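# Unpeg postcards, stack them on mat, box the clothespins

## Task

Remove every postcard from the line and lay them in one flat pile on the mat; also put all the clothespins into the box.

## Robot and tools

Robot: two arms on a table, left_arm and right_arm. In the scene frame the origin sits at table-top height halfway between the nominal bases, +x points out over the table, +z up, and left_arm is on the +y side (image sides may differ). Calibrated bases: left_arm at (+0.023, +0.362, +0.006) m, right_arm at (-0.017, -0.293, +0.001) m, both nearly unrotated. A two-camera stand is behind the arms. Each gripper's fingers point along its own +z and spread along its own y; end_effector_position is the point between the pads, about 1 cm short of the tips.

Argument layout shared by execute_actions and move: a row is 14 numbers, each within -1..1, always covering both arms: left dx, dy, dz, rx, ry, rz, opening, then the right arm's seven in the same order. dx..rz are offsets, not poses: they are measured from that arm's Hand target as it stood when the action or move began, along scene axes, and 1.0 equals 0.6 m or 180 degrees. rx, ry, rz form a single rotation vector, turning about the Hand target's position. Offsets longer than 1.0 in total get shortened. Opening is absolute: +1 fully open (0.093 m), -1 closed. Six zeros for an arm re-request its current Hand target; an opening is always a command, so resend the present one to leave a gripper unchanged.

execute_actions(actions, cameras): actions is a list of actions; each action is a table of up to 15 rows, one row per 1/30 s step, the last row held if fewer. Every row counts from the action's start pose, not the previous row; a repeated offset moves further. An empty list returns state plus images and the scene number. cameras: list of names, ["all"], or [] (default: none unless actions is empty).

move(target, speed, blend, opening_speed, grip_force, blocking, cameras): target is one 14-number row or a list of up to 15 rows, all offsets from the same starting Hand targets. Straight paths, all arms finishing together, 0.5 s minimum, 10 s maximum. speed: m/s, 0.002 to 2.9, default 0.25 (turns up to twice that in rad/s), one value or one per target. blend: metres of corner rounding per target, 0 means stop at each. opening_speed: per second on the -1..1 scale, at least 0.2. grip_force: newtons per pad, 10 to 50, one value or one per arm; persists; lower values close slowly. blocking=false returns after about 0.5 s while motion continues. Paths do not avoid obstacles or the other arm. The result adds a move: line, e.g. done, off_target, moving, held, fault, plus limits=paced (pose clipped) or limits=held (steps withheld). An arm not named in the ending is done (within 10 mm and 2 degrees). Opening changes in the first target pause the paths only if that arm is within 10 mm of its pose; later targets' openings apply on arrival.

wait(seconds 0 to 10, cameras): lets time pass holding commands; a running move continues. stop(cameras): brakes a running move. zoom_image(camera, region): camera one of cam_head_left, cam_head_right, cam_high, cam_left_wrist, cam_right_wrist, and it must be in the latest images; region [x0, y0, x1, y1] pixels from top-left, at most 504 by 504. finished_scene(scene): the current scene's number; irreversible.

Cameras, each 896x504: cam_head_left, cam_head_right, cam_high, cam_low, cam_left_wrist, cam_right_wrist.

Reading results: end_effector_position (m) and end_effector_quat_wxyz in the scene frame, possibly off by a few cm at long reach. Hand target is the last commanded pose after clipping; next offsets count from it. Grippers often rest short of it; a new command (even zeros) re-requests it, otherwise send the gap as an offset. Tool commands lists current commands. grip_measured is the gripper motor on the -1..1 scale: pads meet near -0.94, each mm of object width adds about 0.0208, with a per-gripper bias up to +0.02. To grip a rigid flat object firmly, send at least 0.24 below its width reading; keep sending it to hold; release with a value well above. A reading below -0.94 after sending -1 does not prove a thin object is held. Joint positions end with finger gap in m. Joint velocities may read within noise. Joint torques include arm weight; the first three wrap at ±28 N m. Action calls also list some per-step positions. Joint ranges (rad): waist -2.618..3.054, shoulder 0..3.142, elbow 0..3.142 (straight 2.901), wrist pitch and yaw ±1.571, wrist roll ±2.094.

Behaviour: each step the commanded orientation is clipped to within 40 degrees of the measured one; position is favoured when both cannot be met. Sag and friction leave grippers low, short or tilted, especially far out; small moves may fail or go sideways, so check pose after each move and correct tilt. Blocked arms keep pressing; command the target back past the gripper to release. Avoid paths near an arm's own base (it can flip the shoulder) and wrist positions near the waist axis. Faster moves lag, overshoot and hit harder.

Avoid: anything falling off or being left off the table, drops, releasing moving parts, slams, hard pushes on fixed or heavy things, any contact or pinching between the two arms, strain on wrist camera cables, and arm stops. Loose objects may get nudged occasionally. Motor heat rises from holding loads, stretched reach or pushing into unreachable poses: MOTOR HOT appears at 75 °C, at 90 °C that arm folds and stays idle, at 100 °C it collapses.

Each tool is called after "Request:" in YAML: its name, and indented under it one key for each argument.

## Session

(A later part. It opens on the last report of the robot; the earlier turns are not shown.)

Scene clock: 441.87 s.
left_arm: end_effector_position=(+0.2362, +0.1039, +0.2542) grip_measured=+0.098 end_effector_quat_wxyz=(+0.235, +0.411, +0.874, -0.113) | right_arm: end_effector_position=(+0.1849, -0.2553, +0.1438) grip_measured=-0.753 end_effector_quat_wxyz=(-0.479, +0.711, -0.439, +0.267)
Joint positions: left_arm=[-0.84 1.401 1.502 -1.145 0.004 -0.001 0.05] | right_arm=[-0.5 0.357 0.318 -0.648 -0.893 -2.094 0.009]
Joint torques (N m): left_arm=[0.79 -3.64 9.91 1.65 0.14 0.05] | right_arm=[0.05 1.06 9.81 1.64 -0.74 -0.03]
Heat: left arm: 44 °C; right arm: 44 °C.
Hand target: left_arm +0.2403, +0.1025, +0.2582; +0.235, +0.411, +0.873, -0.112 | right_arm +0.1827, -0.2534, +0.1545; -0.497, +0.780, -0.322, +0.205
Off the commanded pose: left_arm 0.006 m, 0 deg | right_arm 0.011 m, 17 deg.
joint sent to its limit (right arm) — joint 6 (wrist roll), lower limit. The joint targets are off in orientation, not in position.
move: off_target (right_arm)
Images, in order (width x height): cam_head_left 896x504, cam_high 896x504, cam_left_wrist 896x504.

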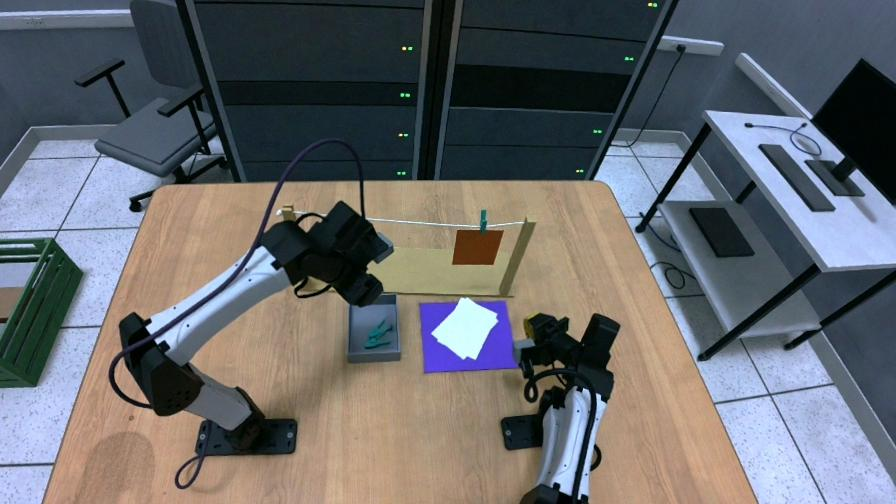

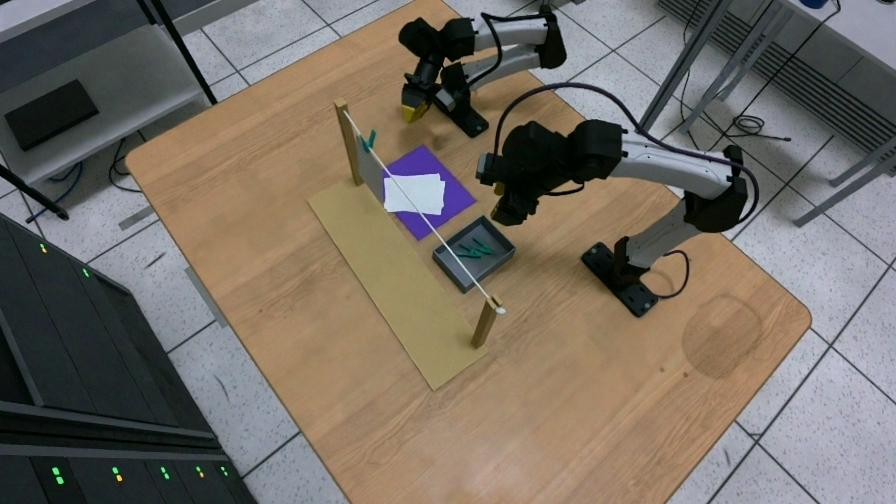

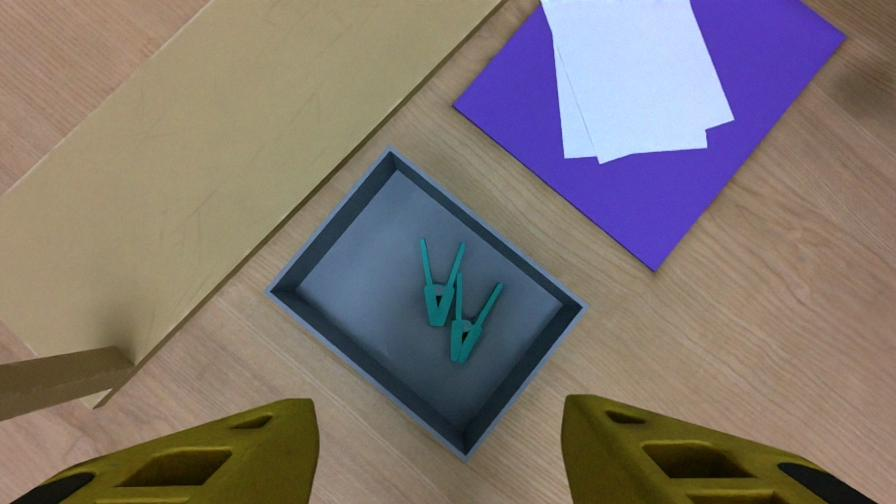

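Request:
move:
  target:
    - [0.161,-0.14,-0.105,-0.3044,-0.1414,-0.148,0,0.0,0.03,0.3,0.03,0.13,-0.02,0.5]
    - [0.161,-0.14,-0.105,-0.3044,-0.1414,-0.148,0,0.22,0.05,0.42,0.097,0.4,-0.057,0.5]
  speed: 0.22
  blend: [0.03,0]
  cameras: ["cam_left_wrist","cam_right_wrist","cam_high"]

Scene clock: 465.87 s.
left_arm: end_effector_position=(+0.3359, +0.0162, +0.2048) grip_measured=+0.002 end_effector_quat_wxyz=(+0.546, +0.456, +0.538, -0.452) | right_arm: end_effector_position=(+0.3143, -0.2265, +0.4008) grip_measured=+0.498 end_effector_quat_wxyz=(+0.474, -0.540, +0.674, +0.173)
Joint positions: left_arm=[-0.527 1.795 0.797 1.007 0.829 0.006 0.045] | right_arm=[-0.22 1.645 2.143 -1.559 -0.974 -1.302 0.069]
Joint torques (N m): left_arm=[0.66 -6.37 5.26 2.67 0.16 -0.11] | right_arm=[0.02 -4.21 7.1 1.23 -1.09 0.07]
Heat: left arm: 44 °C; right arm: 47 °C.
Hand target: left_arm +0.3368, +0.0185, +0.1953; +0.542, +0.454, +0.542, -0.454 | right_arm +0.3147, -0.2233, +0.4065; +0.300, -0.642, +0.640, +0.297
Off the commanded pose: left_arm 0.010 m, 1 deg | right_arm 0.006 m, 28 deg.
joint sent to its limit (right arm) — joint 4 (wrist pitch), lower limit. The joint targets are off in orientation, not in position.
move: off_target (right_arm)
Images, in order (width x height): cam_high 896x504, cam_left_wrist 896x504, cam_right_wrist 896x504.

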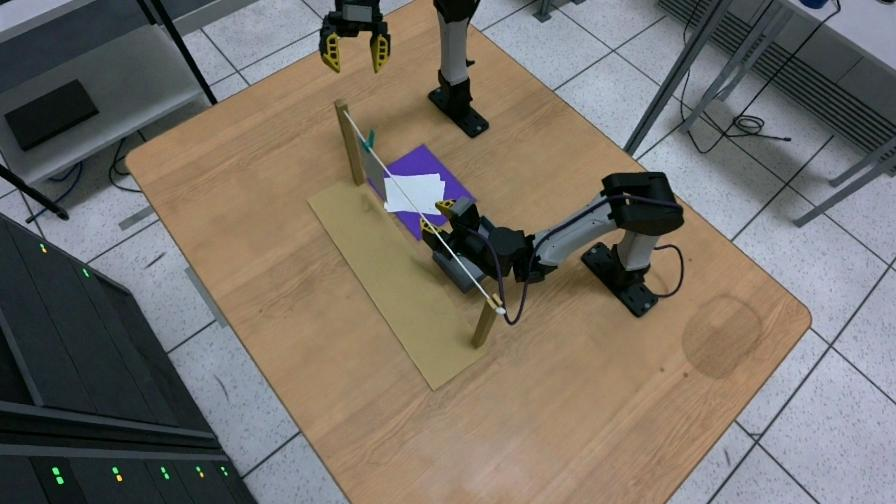

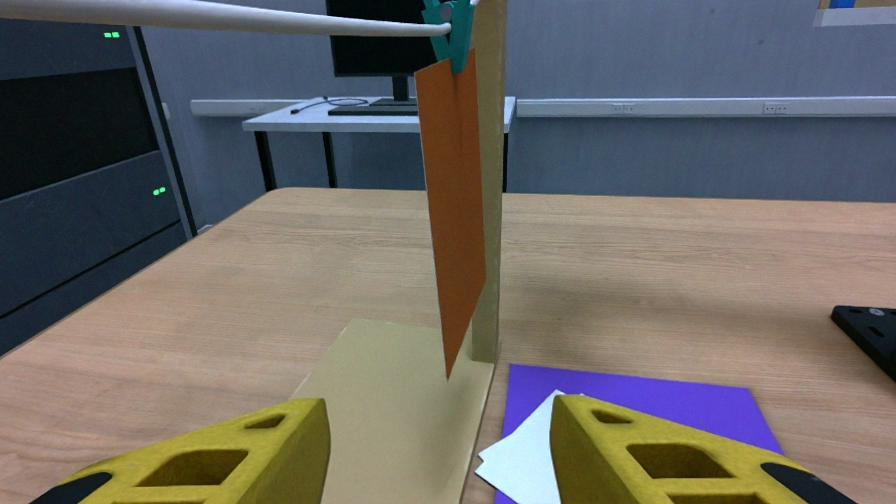

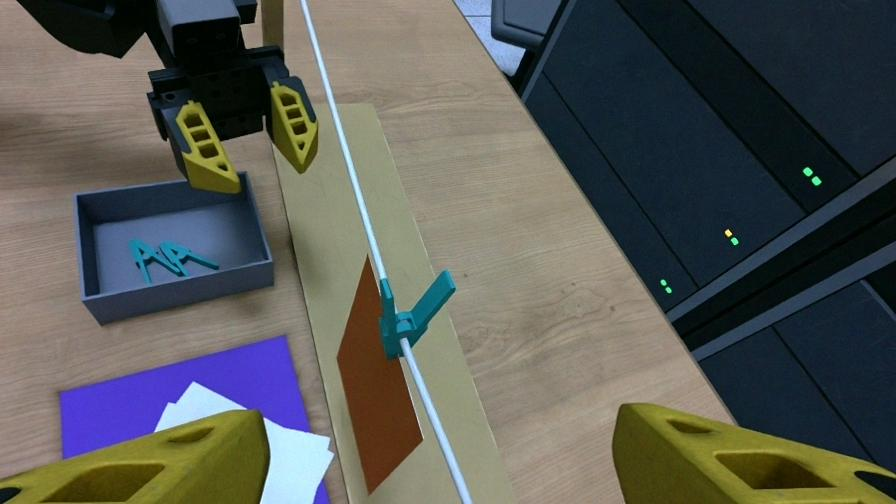

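Request:
move:
  target: [0.034,-0.186,0,0,0,0,0,0,0,0,0,0,0,0.5]
  speed: 0.12
  cameras: ["cam_left_wrist"]

Request:
move:
  target: [0,0,0,0,0,0,-1,0,0,0,0,0,0,0.5]
  opening_speed: 1
  cameras: ["cam_left_wrist","cam_right_wrist"]

Scene clock: 472.63 s.
left_arm: end_effector_position=(+0.3512, -0.0864, +0.1974) grip_measured=+0.002 end_effector_quat_wxyz=(+0.543, +0.458, +0.537, -0.455) | right_arm: end_effector_position=(+0.3142, -0.2262, +0.4010) grip_measured=+0.498 end_effector_quat_wxyz=(+0.475, -0.539, +0.674, +0.174)
Joint positions: left_arm=[-0.716 2.047 1.133 0.918 0.649 0.005 0.045] | right_arm=[-0.22 1.645 2.143 -1.559 -0.976 -1.3 0.069]
Joint torques (N m): left_arm=[-0.16 -8.75 10.1 2.32 -0.02 -0.1] | right_arm=[-0.1 -4.23 7.12 1.22 -1.06 0.08]
Heat: left arm: 44 °C; right arm: 47 °C.
Hand target: left_arm +0.3574, -0.0931, +0.1953; +0.542, +0.454, +0.542, -0.454 | right_arm +0.3147, -0.2233, +0.4065; +0.300, -0.642, +0.640, +0.297
Off the commanded pose: left_arm 0.009 m, 1 deg | right_arm 0.006 m, 28 deg.
joint sent to its limit (right arm) — joint 4 (wrist pitch), lower limit. The joint targets are off in orientation, not in position.
move: off_target (right_arm)
Images, in order (width x height): cam_left_wrist 896x504.

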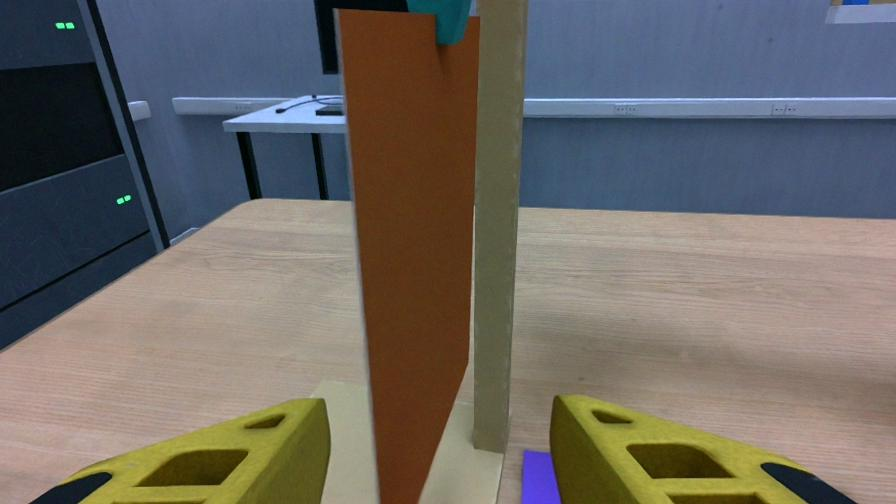

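Scene clock: 473.83 s.
left_arm: end_effector_position=(+0.3513, -0.0864, +0.1972) grip_measured=-0.974 end_effector_quat_wxyz=(+0.543, +0.458, +0.538, -0.455) | right_arm: end_effector_position=(+0.3142, -0.2262, +0.4010) grip_measured=+0.498 end_effector_quat_wxyz=(+0.475, -0.539, +0.674, +0.174)
Joint positions: left_arm=[-0.716 2.047 1.133 0.918 0.648 0.005 0] | right_arm=[-0.22 1.645 2.143 -1.559 -0.976 -1.3 0.069]
Joint torques (N m): left_arm=[-0.14 -8.77 10.02 2.31 -0.03 -0.11] | right_arm=[-0.1 -4.05 7.28 1.21 -1.08 0.08]
Heat: left arm: 44 °C; right arm: 47 °C.
Hand target: left_arm +0.3574, -0.0931, +0.1953; +0.542, +0.454, +0.542, -0.454 | right_arm +0.3147, -0.2233, +0.4065; +0.300, -0.642, +0.640, +0.297
Off the commanded pose: left_arm 0.009 m, 1 deg | right_arm 0.006 m, 28 deg.
joint sent to its limit (right arm) — joint 4 (wrist pitch), lower limit. The joint targets are off in orientation, not in position.
move: off_target (right_arm)
Images, in order (width x height): cam_left_wrist 896x504, cam_right_wrist 896x504.

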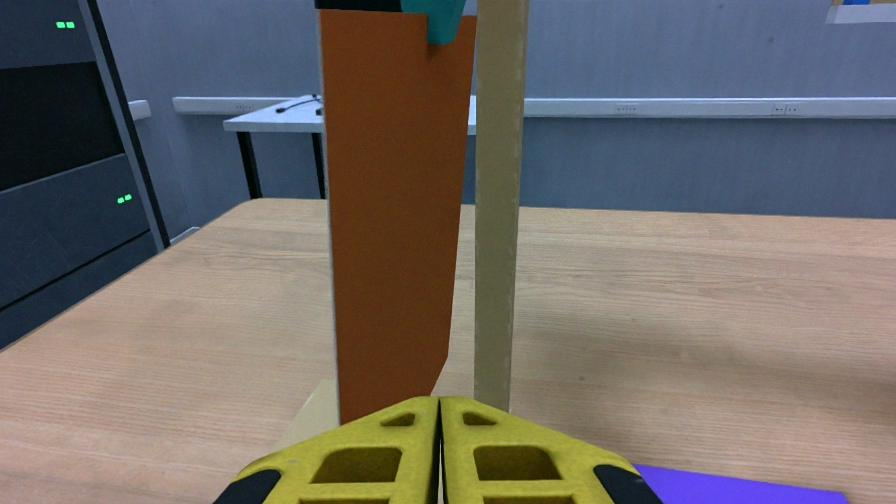

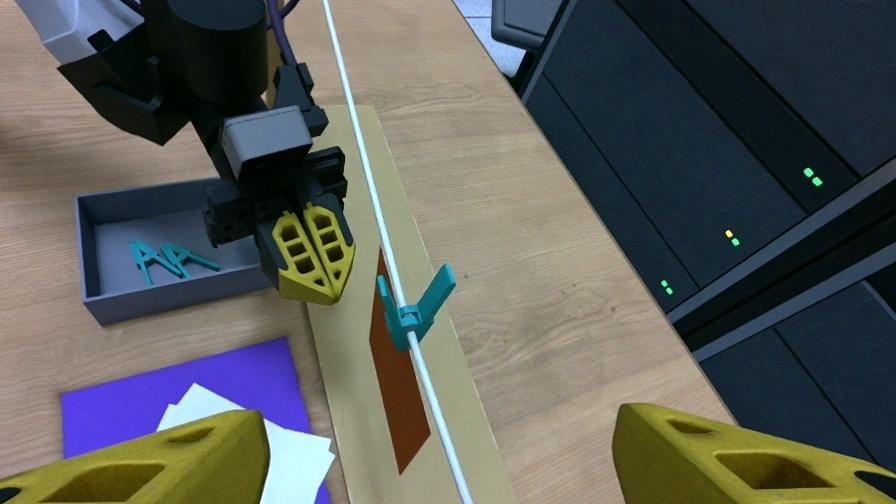

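Request:
move:
  target: [-0.02,0.11,0,0,0,0,-1,0,0,0,0,0,0,0.5]
  speed: 0.15

Request:
move:
  target: [0.04,0,0,0,0,0,0.2,0,0,0,0,0,0,0.5]
  speed: 0.15

Request:
move:
  target: [0.02,-0.115,0,0,0,0,0.2,0,0,0,0,0,0,0.5]
  speed: 0.12
  cameras: ["cam_left_wrist","cam_right_wrist"]

Scene clock: 480.73 s.
left_arm: end_effector_position=(+0.3496, -0.0324, +0.1750) grip_measured=-0.974 end_effector_quat_wxyz=(+0.525, +0.454, +0.560, -0.453) | right_arm: end_effector_position=(+0.3142, -0.2262, +0.4010) grip_measured=+0.498 end_effector_quat_wxyz=(+0.475, -0.539, +0.674, +0.174)
Joint positions: left_arm=[-0.618 1.965 0.946 0.967 0.735 0.005 0] | right_arm=[-0.22 1.645 2.143 -1.559 -0.976 -1.3 0.069]
Joint torques (N m): left_arm=[0.54 -13.65 5.01 2.76 0.2 -0.09] | right_arm=[-0.06 -4.14 7.08 1.21 -1.04 0.09]
Heat: left arm: 44 °C; right arm: 46 °C.
Hand target: left_arm +0.3454, -0.0271, +0.1954; +0.542, +0.454, +0.542, -0.454 | right_arm +0.3147, -0.2233, +0.4065; +0.300, -0.642, +0.640, +0.297
Off the commanded pose: left_arm 0.021 m, 3 deg | right_arm 0.006 m, 28 deg.
joint sent to its limit (right arm) — joint 4 (wrist pitch), lower limit. The joint targets are off in orientation, not in position.
move: off_target (left_arm, right_arm)

Scene clock: 481.70 s.
left_arm: end_effector_position=(+0.3630, -0.0253, +0.1892) grip_measured=+0.198 end_effector_quat_wxyz=(+0.538, +0.455, +0.547, -0.453) | right_arm: end_effector_position=(+0.3142, -0.2262, +0.4010) grip_measured=+0.498 end_effector_quat_wxyz=(+0.475, -0.539, +0.674, +0.174)
Joint positions: left_arm=[-0.581 1.965 0.983 0.967 0.773 0.005 0.055] | right_arm=[-0.22 1.645 2.143 -1.559 -0.976 -1.3 0.069]
Joint torques (N m): left_arm=[0.69 -9.09 9.31 2.35 0.17 -0.11] | right_arm=[-0.06 -4.07 7.13 1.22 -1.04 0.08]
Heat: left arm: 44 °C; right arm: 46 °C.
Hand target: left_arm +0.3695, -0.0270, +0.1954; +0.542, +0.454, +0.542, -0.454 | right_arm +0.3147, -0.2233, +0.4065; +0.300, -0.642, +0.640, +0.297
Off the commanded pose: left_arm 0.009 m, 1 deg | right_arm 0.006 m, 28 deg.
joint sent to its limit (right arm) — joint 4 (wrist pitch), lower limit. The joint targets are off in orientation, not in position.
move: off_target (right_arm)

Scene clock: 482.97 s.
left_arm: end_effector_position=(+0.3751, -0.0894, +0.1972) grip_measured=+0.198 end_effector_quat_wxyz=(+0.542, +0.458, +0.538, -0.455) | right_arm: end_effector_position=(+0.3142, -0.2262, +0.4010) grip_measured=+0.498 end_effector_quat_wxyz=(+0.475, -0.539, +0.674, +0.174)
Joint positions: left_arm=[-0.683 2.106 1.232 0.878 0.681 0.004 0.055] | right_arm=[-0.22 1.645 2.143 -1.559 -0.976 -1.3 0.069]
Joint torques (N m): left_arm=[-0.16 -9.36 10.36 2.31 -0.02 -0.11] | right_arm=[-0.17 -4.1 7.02 1.26 -1.04 0.05]
Heat: left arm: 44 °C; right arm: 46 °C.
Hand target: left_arm +0.3814, -0.0961, +0.1953; +0.542, +0.454, +0.542, -0.454 | right_arm +0.3147, -0.2233, +0.4065; +0.300, -0.642, +0.640, +0.297
Off the commanded pose: left_arm 0.009 m, 1 deg | right_arm 0.006 m, 28 deg.
joint sent to its limit (right arm) — joint 4 (wrist pitch), lower limit. The joint targets are off in orientation, not in position.
move: off_target (right_arm)
Images, in order (width x height): cam_left_wrist 896x504, cam_right_wrist 896x504.

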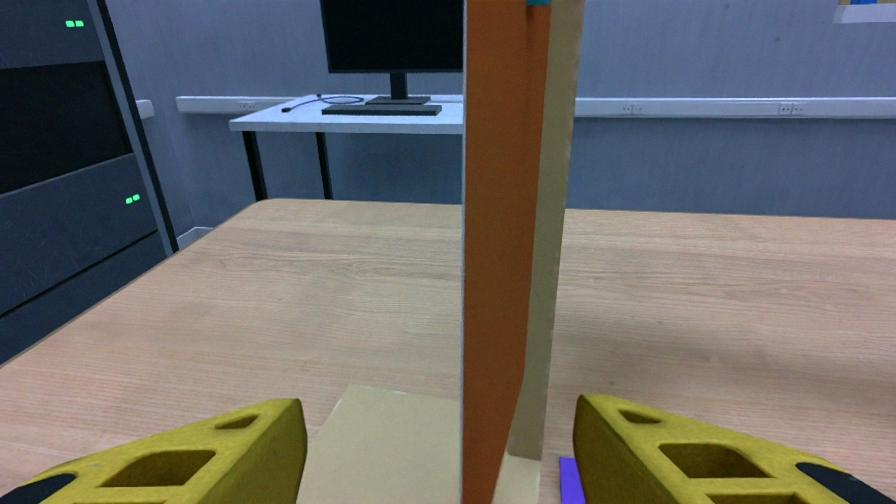

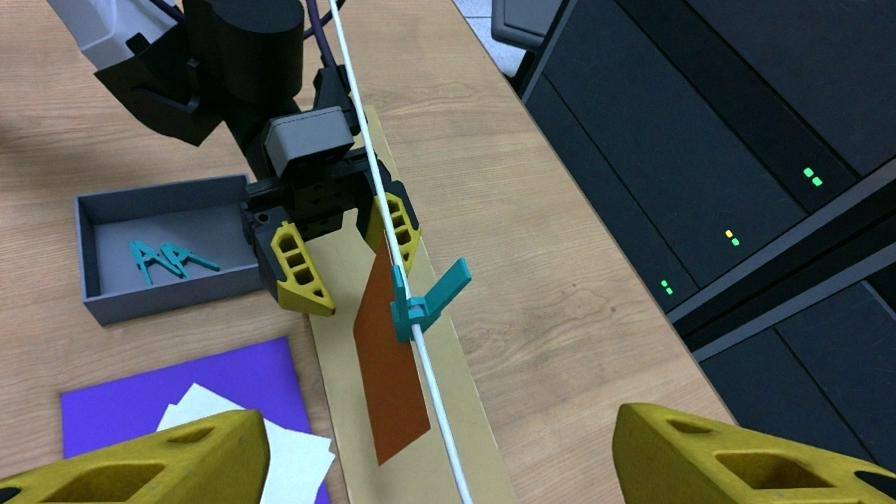

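Request:
move:
  target: [0.004,-0.02,0,0,0,0,0.2,0,0,0,0,0,0,0.5]
  speed: 0.12

Request:
move:
  target: [0,0,0,0,0,0,-1,0.03,0.058,-0.032,0,0,0,0.5]
  opening_speed: 1
  speed: 0.1
  cameras: ["cam_left_wrist","cam_right_wrist"]

Scene clock: 494.87 s.
left_arm: end_effector_position=(+0.3792, -0.1003, +0.1976) grip_measured=+0.198 end_effector_quat_wxyz=(+0.543, +0.457, +0.539, -0.454) | right_arm: end_effector_position=(+0.3142, -0.2262, +0.4010) grip_measured=+0.498 end_effector_quat_wxyz=(+0.475, -0.539, +0.674, +0.174)
Joint positions: left_arm=[-0.696 2.136 1.284 0.855 0.665 0.004 0.055] | right_arm=[-0.22 1.645 2.143 -1.559 -0.976 -1.3 0.069]
Joint torques (N m): left_arm=[-0.35 -9.76 10.43 2.33 -0.02 -0.1] | right_arm=[-0.13 -4.04 7.12 1.2 -1.06 0.12]
Heat: left arm: 47 °C; right arm: 46 °C.
Hand target: left_arm +0.3838, -0.1080, +0.1952; +0.542, +0.454, +0.542, -0.454 | right_arm +0.3147, -0.2233, +0.4065; +0.300, -0.642, +0.640, +0.297
Off the commanded pose: left_arm 0.009 m, 0 deg | right_arm 0.006 m, 28 deg.
joint sent to its limit (right arm) — joint 4 (wrist pitch), lower limit. The joint targets are off in orientation, not in position.
move: off_target (right_arm)

Scene clock: 497.57 s.
left_arm: end_effector_position=(+0.3789, -0.1006, +0.1974) grip_measured=-0.974 end_effector_quat_wxyz=(+0.542, +0.457, +0.539, -0.455) | right_arm: end_effector_position=(+0.3310, -0.1903, +0.3851) grip_measured=+0.498 end_effector_quat_wxyz=(+0.444, -0.561, +0.662, +0.223)
Joint positions: left_arm=[-0.697 2.136 1.284 0.855 0.664 0.004 0] | right_arm=[-0.1 1.746 2.2 -1.559 -0.969 -1.261 0.069]
Joint torques (N m): left_arm=[-0.31 -9.58 10.39 2.31 -0.02 -0.08] | right_arm=[0.28 -4.97 7.58 1.14 -0.72 0.07]
Heat: left arm: 47 °C; right arm: 46 °C.
Hand target: left_arm +0.3838, -0.1080, +0.1952; +0.542, +0.454, +0.542, -0.454 | right_arm +0.3326, -0.1884, +0.3873; +0.300, -0.642, +0.640, +0.297
Off the commanded pose: left_arm 0.009 m, 0 deg | right_arm 0.003 m, 21 deg.
joint sent to its limit (right arm) — joint 4 (wrist pitch), lower limit. The joint targets are off in orientation, not in position.
move: off_target (right_arm)
Images, in order (width x height): cam_left_wrist 896x504, cam_right_wrist 896x504.

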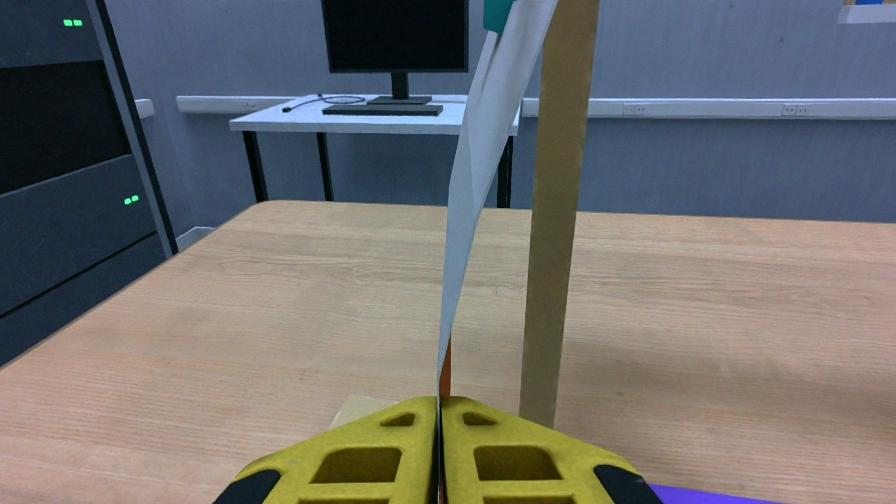

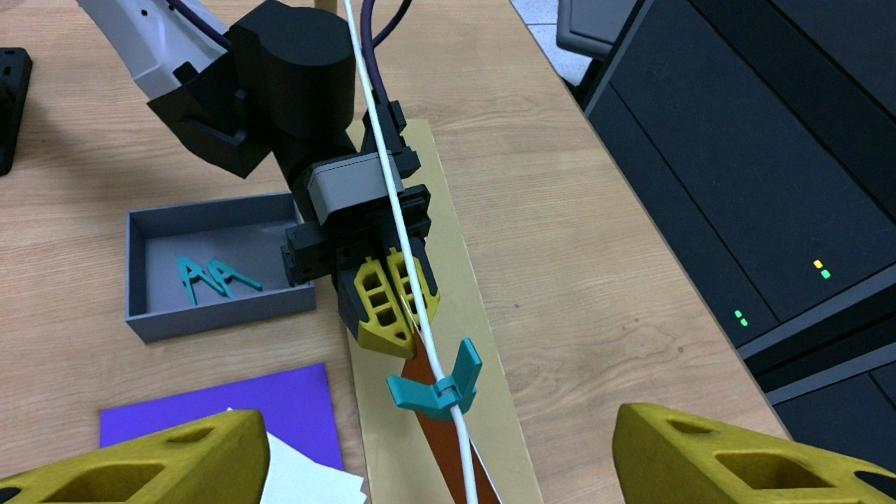

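Request:
move:
  target: [0,0,0,0,0,0,-1,0.01,0.02,-0.058,0,0,0,0.5]
  speed: 0.1
  cameras: ["cam_right_wrist","cam_low"]

Request:
zoom_image:
  camera: "cam_low"
  region: [300, 80, 410, 190]

Scene clock: 513.53 s.
left_arm: end_effector_position=(+0.3789, -0.1006, +0.1974) grip_measured=-0.974 end_effector_quat_wxyz=(+0.542, +0.457, +0.539, -0.455) | right_arm: end_effector_position=(+0.3372, -0.1787, +0.3577) grip_measured=+0.498 end_effector_quat_wxyz=(+0.410, -0.577, +0.666, +0.237)
Joint positions: left_arm=[-0.697 2.136 1.284 0.855 0.664 0.004 0] | right_arm=[-0.054 1.783 2.16 -1.559 -0.933 -1.289 0.069]
Joint torques (N m): left_arm=[-0.31 -9.7 10.5 2.34 -0.02 -0.1] | right_arm=[0.44 -5.5 5.16 1.04 -0.74 -0.21]
Heat: left arm: 49 °C; right arm: 45 °C.
Hand target: left_arm +0.3838, -0.1080, +0.1952; +0.542, +0.454, +0.542, -0.454 | right_arm +0.3387, -0.1765, +0.3526; +0.300, -0.642, +0.640, +0.297
Off the commanded pose: left_arm 0.009 m, 0 deg | right_arm 0.006 m, 17 deg.
joint sent to its limit (right arm) — joint 4 (wrist pitch), lower limit. The joint targets are off in orientation, not in position.
move: off_target (right_arm)
Images, in order (width x height): cam_low 896x504, cam_right_wrist 896x504.

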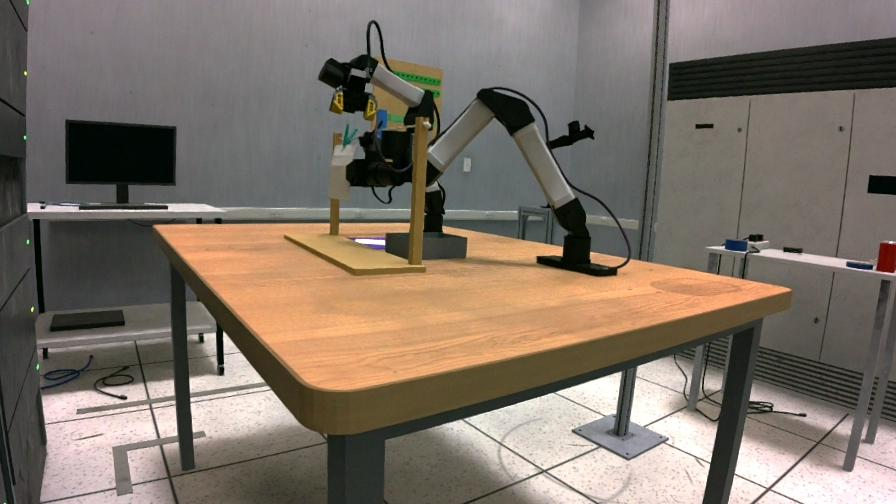

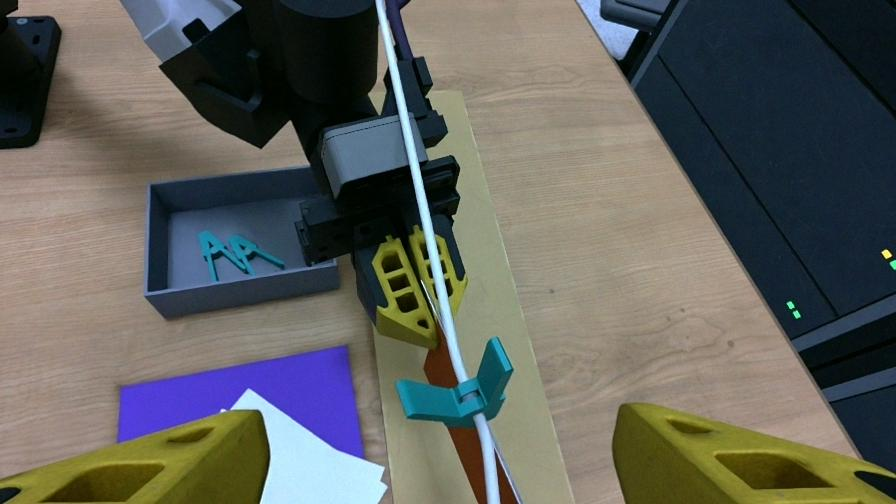

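Scaled by 4.582 from the camera's 896x504 image, which has a finer 1280x720 frame.

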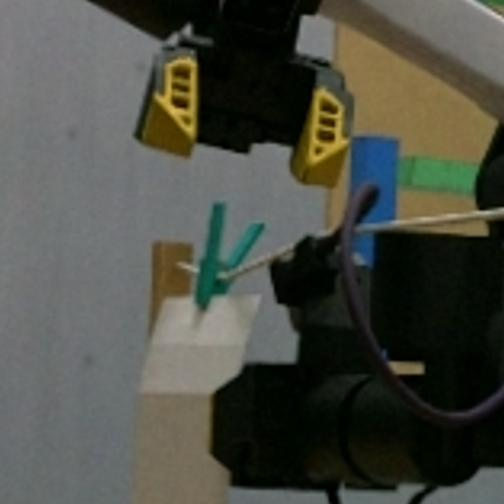

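Request:
move:
  target: [0,0,0,0,0,0,-1,0.012,0.022,-0.04,-0.03,-0.088,0.061,0.5]
  speed: 0.08
  cameras: ["cam_right_wrist","cam_low"]

Request:
zoom_image:
  camera: "cam_low"
  region: [300, 80, 410, 190]

Scene clock: 529.53 s.
left_arm: end_effector_position=(+0.3789, -0.1006, +0.1974) grip_measured=-0.974 end_effector_quat_wxyz=(+0.542, +0.457, +0.539, -0.455) | right_arm: end_effector_position=(+0.3439, -0.1661, +0.3274) grip_measured=+0.498 end_effector_quat_wxyz=(-0.387, +0.708, -0.571, -0.155)
Joint positions: left_arm=[-0.697 2.136 1.284 0.855 0.664 0.004 0] | right_arm=[0.021 1.828 2.16 -1.559 -0.805 -1.62 0.069]
Joint torques (N m): left_arm=[-0.32 -9.62 10.4 2.32 -0.02 -0.09] | right_arm=[0.34 -5.87 7.68 1 -0.73 -0.17]
Heat: left arm: 51 °C; right arm: 45 °C.
Hand target: left_arm +0.3838, -0.1080, +0.1952; +0.542, +0.454, +0.542, -0.454 | right_arm +0.3458, -0.1633, +0.3285; -0.325, +0.748, -0.542, -0.202
Off the commanded pose: left_arm 0.009 m, 0 deg | right_arm 0.004 m, 11 deg.
joint sent to its limit (right arm) — joint 4 (wrist pitch), lower limit. The joint targets are off in orientation, not in position.
move: off_target (right_arm)
Images, in order (width x height): cam_low 896x504, cam_right_wrist 896x504.

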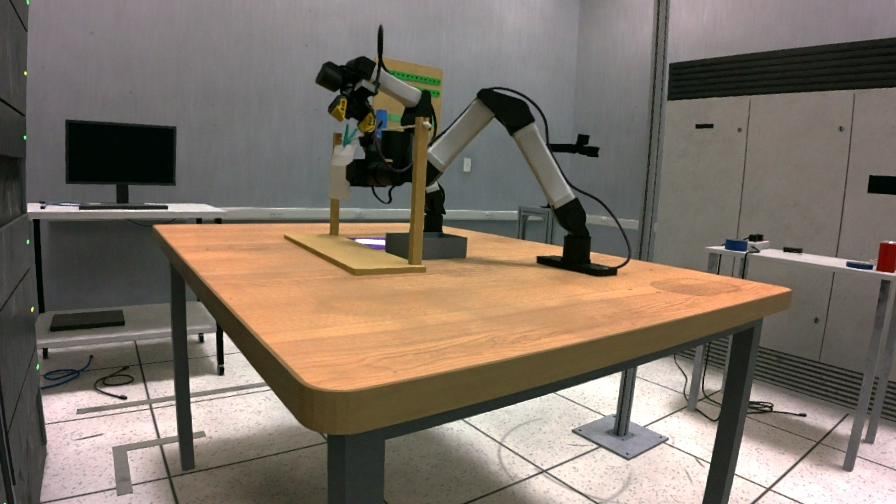

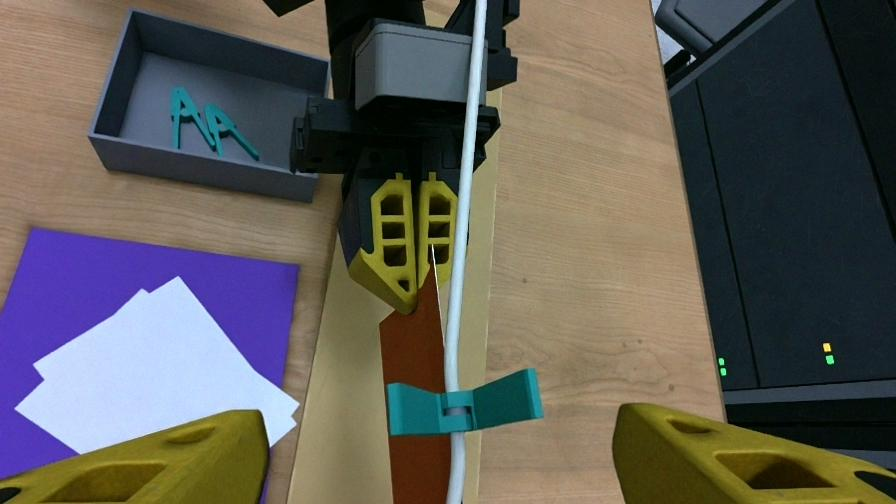

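Scaled by 4.582 from the camera's 896x504 image, which has a finer 1280x720 frame.

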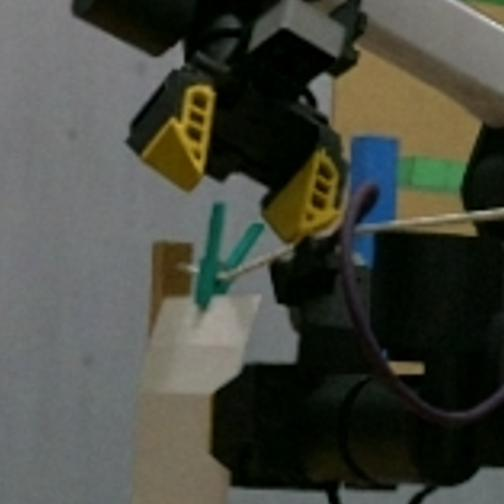

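Request:
move:
  target: [0,0,0,0,0,0,-1,0.013,0.012,-0.016,0,0,0,0.5]
  speed: 0.08

Request:
move:
  target: [0,0,0,0,0,0,-1,0,0,0,0,0,0,-0.95]
  opening_speed: 1
  cameras: ["cam_right_wrist","cam_low"]

Request:
zoom_image:
  camera: "cam_low"
  region: [300, 80, 410, 190]

Scene clock: 542.27 s.
left_arm: end_effector_position=(+0.3789, -0.1006, +0.1974) grip_measured=-0.974 end_effector_quat_wxyz=(+0.542, +0.457, +0.539, -0.455) | right_arm: end_effector_position=(+0.3515, -0.1590, +0.3170) grip_measured=+0.498 end_effector_quat_wxyz=(-0.376, +0.713, -0.569, -0.164)
Joint positions: left_arm=[-0.697 2.136 1.284 0.855 0.664 0.004 0] | right_arm=[0.042 1.871 2.181 -1.559 -0.796 -1.621 0.069]
Joint torques (N m): left_arm=[-0.29 -9.63 10.37 2.34 -0.04 -0.1] | right_arm=[0.42 -6.17 7.95 0.95 -0.75 -0.19]
Heat: left arm: 51 °C; right arm: 45 °C.
Hand target: left_arm +0.3838, -0.1080, +0.1952; +0.542, +0.454, +0.542, -0.454 | right_arm +0.3536, -0.1561, +0.3189; -0.325, +0.748, -0.542, -0.202
Off the commanded pose: left_arm 0.009 m, 0 deg | right_arm 0.004 m, 9 deg.
joint sent to its limit (right arm) — joint 4 (wrist pitch), lower limit. The joint targets are off in orientation, not in position.
move: off_target (right_arm)

Scene clock: 544.03 s.
left_arm: end_effector_position=(+0.3789, -0.1006, +0.1964) grip_measured=-0.974 end_effector_quat_wxyz=(+0.540, +0.457, +0.541, -0.455) | right_arm: end_effector_position=(+0.3515, -0.1590, +0.3170) grip_measured=-0.735 end_effector_quat_wxyz=(-0.376, +0.713, -0.568, -0.164)
Joint positions: left_arm=[-0.697 2.136 1.284 0.85 0.664 0.004 0] | right_arm=[0.042 1.871 2.181 -1.559 -0.796 -1.622 0.01]
Joint velocities: left_arm=[within noise] | right_arm=[-0.012 -0.027 0.002 -0.037 -0.007 -0.037 -0.004]
Joint torques (N m): left_arm=[-0.36 -9.59 10.44 2.38 -0.02 -0.11] | right_arm=[0.34 -6.13 7.99 0.91 -0.72 -0.17]
Heat: left arm: 52 °C; right arm: 45 °C.
Hand target: left_arm +0.3838, -0.1080, +0.1952; +0.542, +0.454, +0.542, -0.454 | right_arm +0.3536, -0.1561, +0.3190; -0.325, +0.748, -0.542, -0.203
Off the commanded pose: left_arm 0.009 m, 0 deg | right_arm 0.004 m, 9 deg.
joint sent to its limit (right arm) — joint 4 (wrist pitch), lower limit. The joint targets are off in orientation, not in position.
move: off_target (right_arm)
Images, in order (width x height): cam_low 896x504, cam_right_wrist 896x504.

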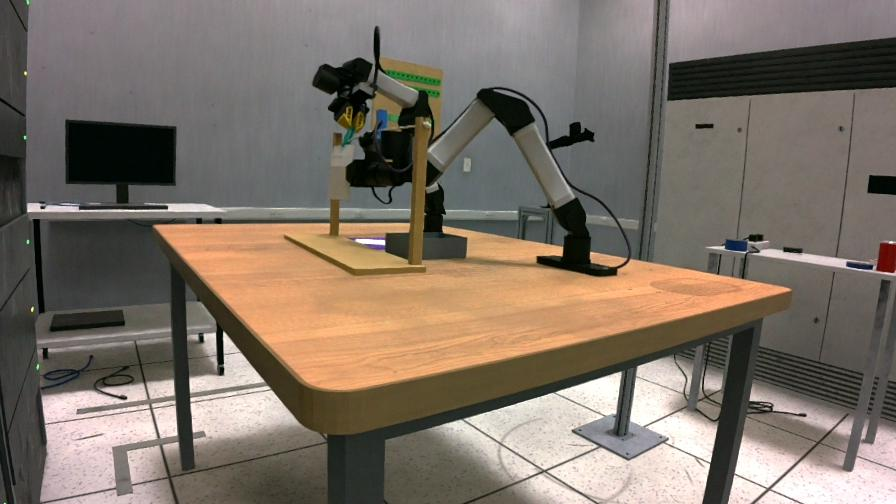

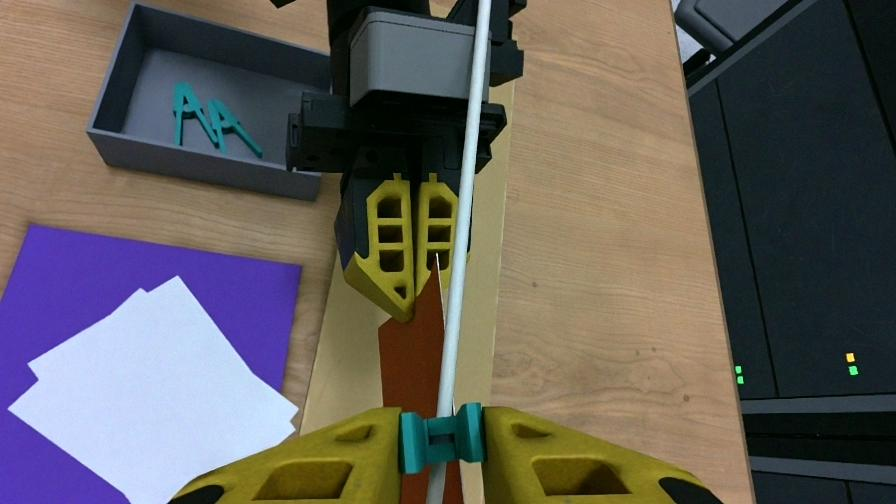

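Scaled by 4.582 from the camera's 896x504 image, which has a finer 1280x720 frame.

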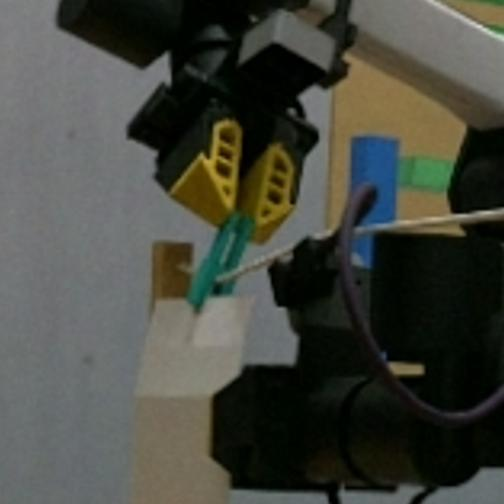

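Request:
move:
  target: [0,0,0,0,0,0,-1,-0.02,-0.02,0.12,0,0,0,-0.95]
  speed: 0.08
  cameras: ["cam_head_left","cam_right_wrist","cam_low"]

Scene clock: 572.93 s.
left_arm: end_effector_position=(+0.3789, -0.1006, +0.1964) grip_measured=-0.974 end_effector_quat_wxyz=(+0.540, +0.457, +0.541, -0.455) | right_arm: end_effector_position=(+0.3489, -0.1693, +0.3742) grip_measured=-0.750 end_effector_quat_wxyz=(-0.432, +0.687, -0.572, -0.120)
Joint positions: left_arm=[-0.697 2.136 1.284 0.85 0.664 0.004 0] | right_arm=[0.008 1.832 2.33 -1.562 -0.817 -1.525 0.009]
Joint torques (N m): left_arm=[-0.29 -9.63 10.33 2.38 -0.03 -0.09] | right_arm=[-0.73 -8.55 7.15 1.29 -1.02 0.15]
Heat: left arm: 53 °C; right arm: 47 °C.
Hand target: left_arm +0.3838, -0.1080, +0.1952; +0.542, +0.454, +0.542, -0.454 | right_arm +0.3416, -0.1680, +0.3909; -0.325, +0.748, -0.542, -0.203
Off the commanded pose: left_arm 0.009 m, 0 deg | right_arm 0.018 m, 17 deg.
joint sent to its limit (right arm) — joint 4 (wrist pitch), lower limit. The joint targets are off in orientation, not in position.
move: off_target (right_arm)
Images, in order (width x height): cam_head_left 896x504, cam_low 896x504, cam_right_wrist 896x504.

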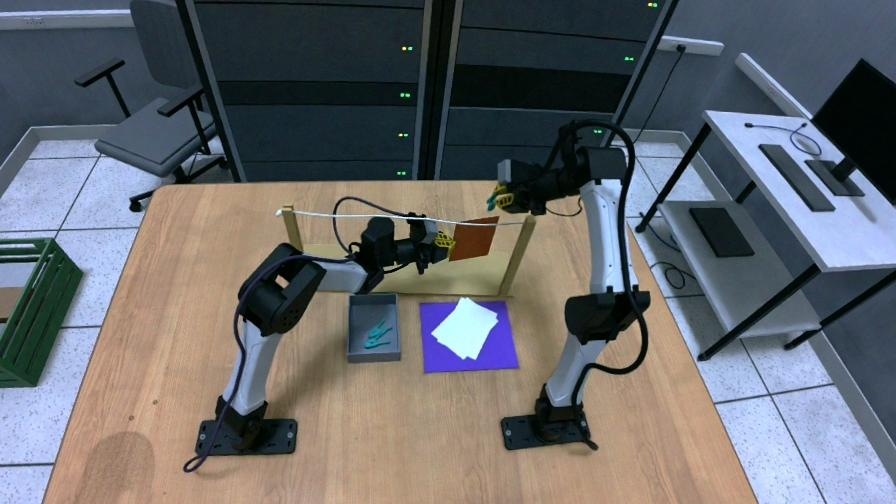

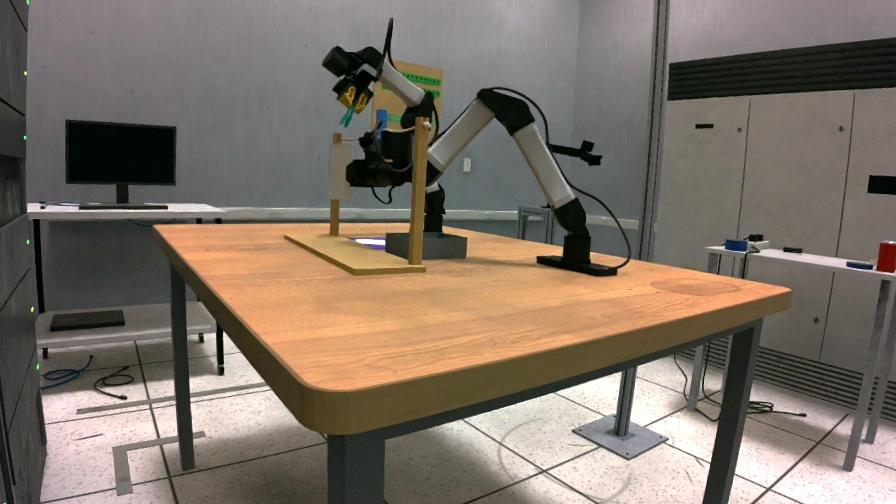

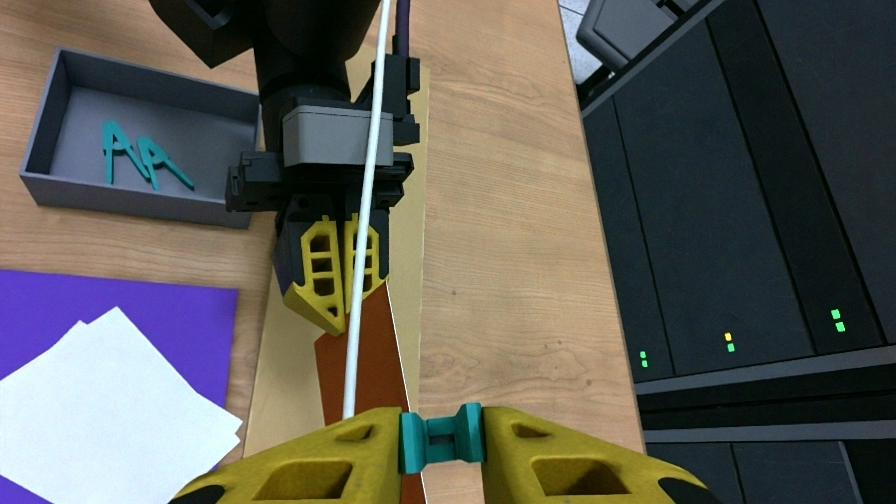

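Request:
move:
  target:
    - [-0.19,0.15,-0.01,0,0,0,-1,-0.13,-0.22,0.02,0,0,0,-0.95]
    - [-0.223,0.18,0.04,0.173,-0.475,-0.1312,-1,-0.13,-0.22,0.02,0,0,0,-0.95]
    - [-0.241,-0.033,-0.075,0.173,-0.475,-0.1312,-1,-0.13,-0.22,0.02,0,0,0,-0.95]
  speed: [0.15,0.5,0.15]
  blend: 0.02
  cameras: ["cam_head_left","cam_left_wrist"]

Scene clock: 588.73 s.
left_arm: end_effector_position=(+0.2342, -0.1162, +0.1410) grip_measured=-0.974 end_effector_quat_wxyz=(+0.522, +0.852, +0.036, +0.019) | right_arm: end_effector_position=(+0.2668, -0.3028, +0.3990) grip_measured=-0.750 end_effector_quat_wxyz=(-0.482, +0.617, -0.620, +0.054)
Joint positions: left_arm=[-0.986 1.867 1.143 0.205 0.413 1.789 0] | right_arm=[-0.514 1.417 1.948 -1.563 -0.907 -1.816 0.009]
Joint torques (N m): left_arm=[-0.25 -8.06 10.78 2.74 0.2 -0.2] | right_arm=[-0.61 -3.99 4.77 1.32 -0.93 -0.16]
Heat: left arm: 53 °C; right arm: 46 °C.
Hand target: left_arm +0.2392, -0.1279, +0.1504; +0.537, +0.843, +0.036, +0.024 | right_arm +0.2636, -0.3000, +0.4030; -0.325, +0.748, -0.542, -0.202
Off the commanded pose: left_arm 0.016 m, 2 deg | right_arm 0.006 m, 39 deg.
joint sent to its limit (right arm) — joint 4 (wrist pitch), lower limit. The joint targets are off in orientation, not in position.
move: off_target (left_arm, right_arm)
Images, in order (width x height): cam_head_left 896x504, cam_left_wrist 896x504.

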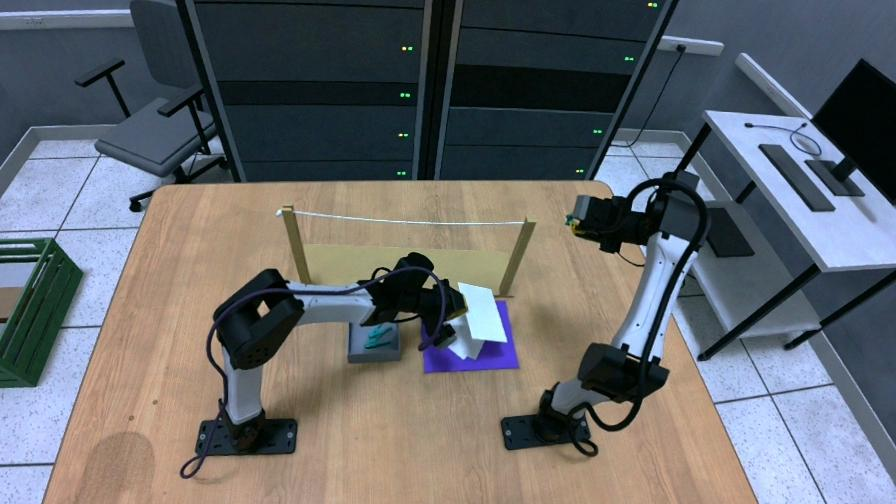

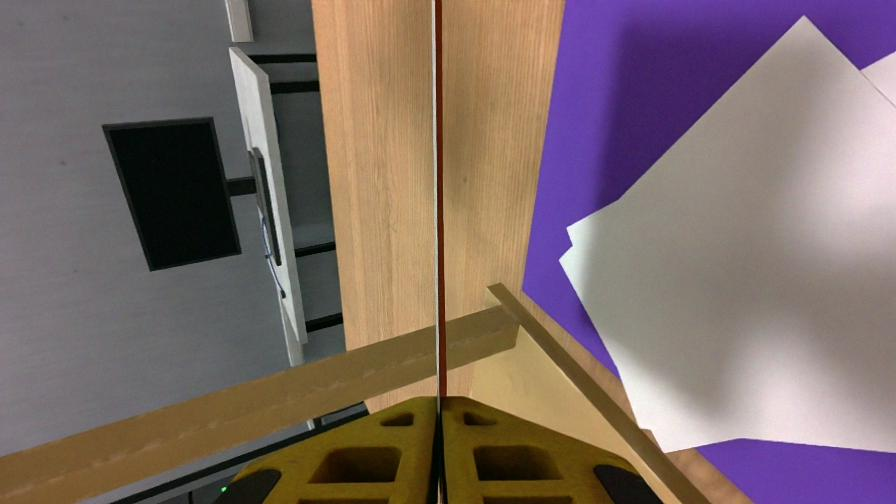

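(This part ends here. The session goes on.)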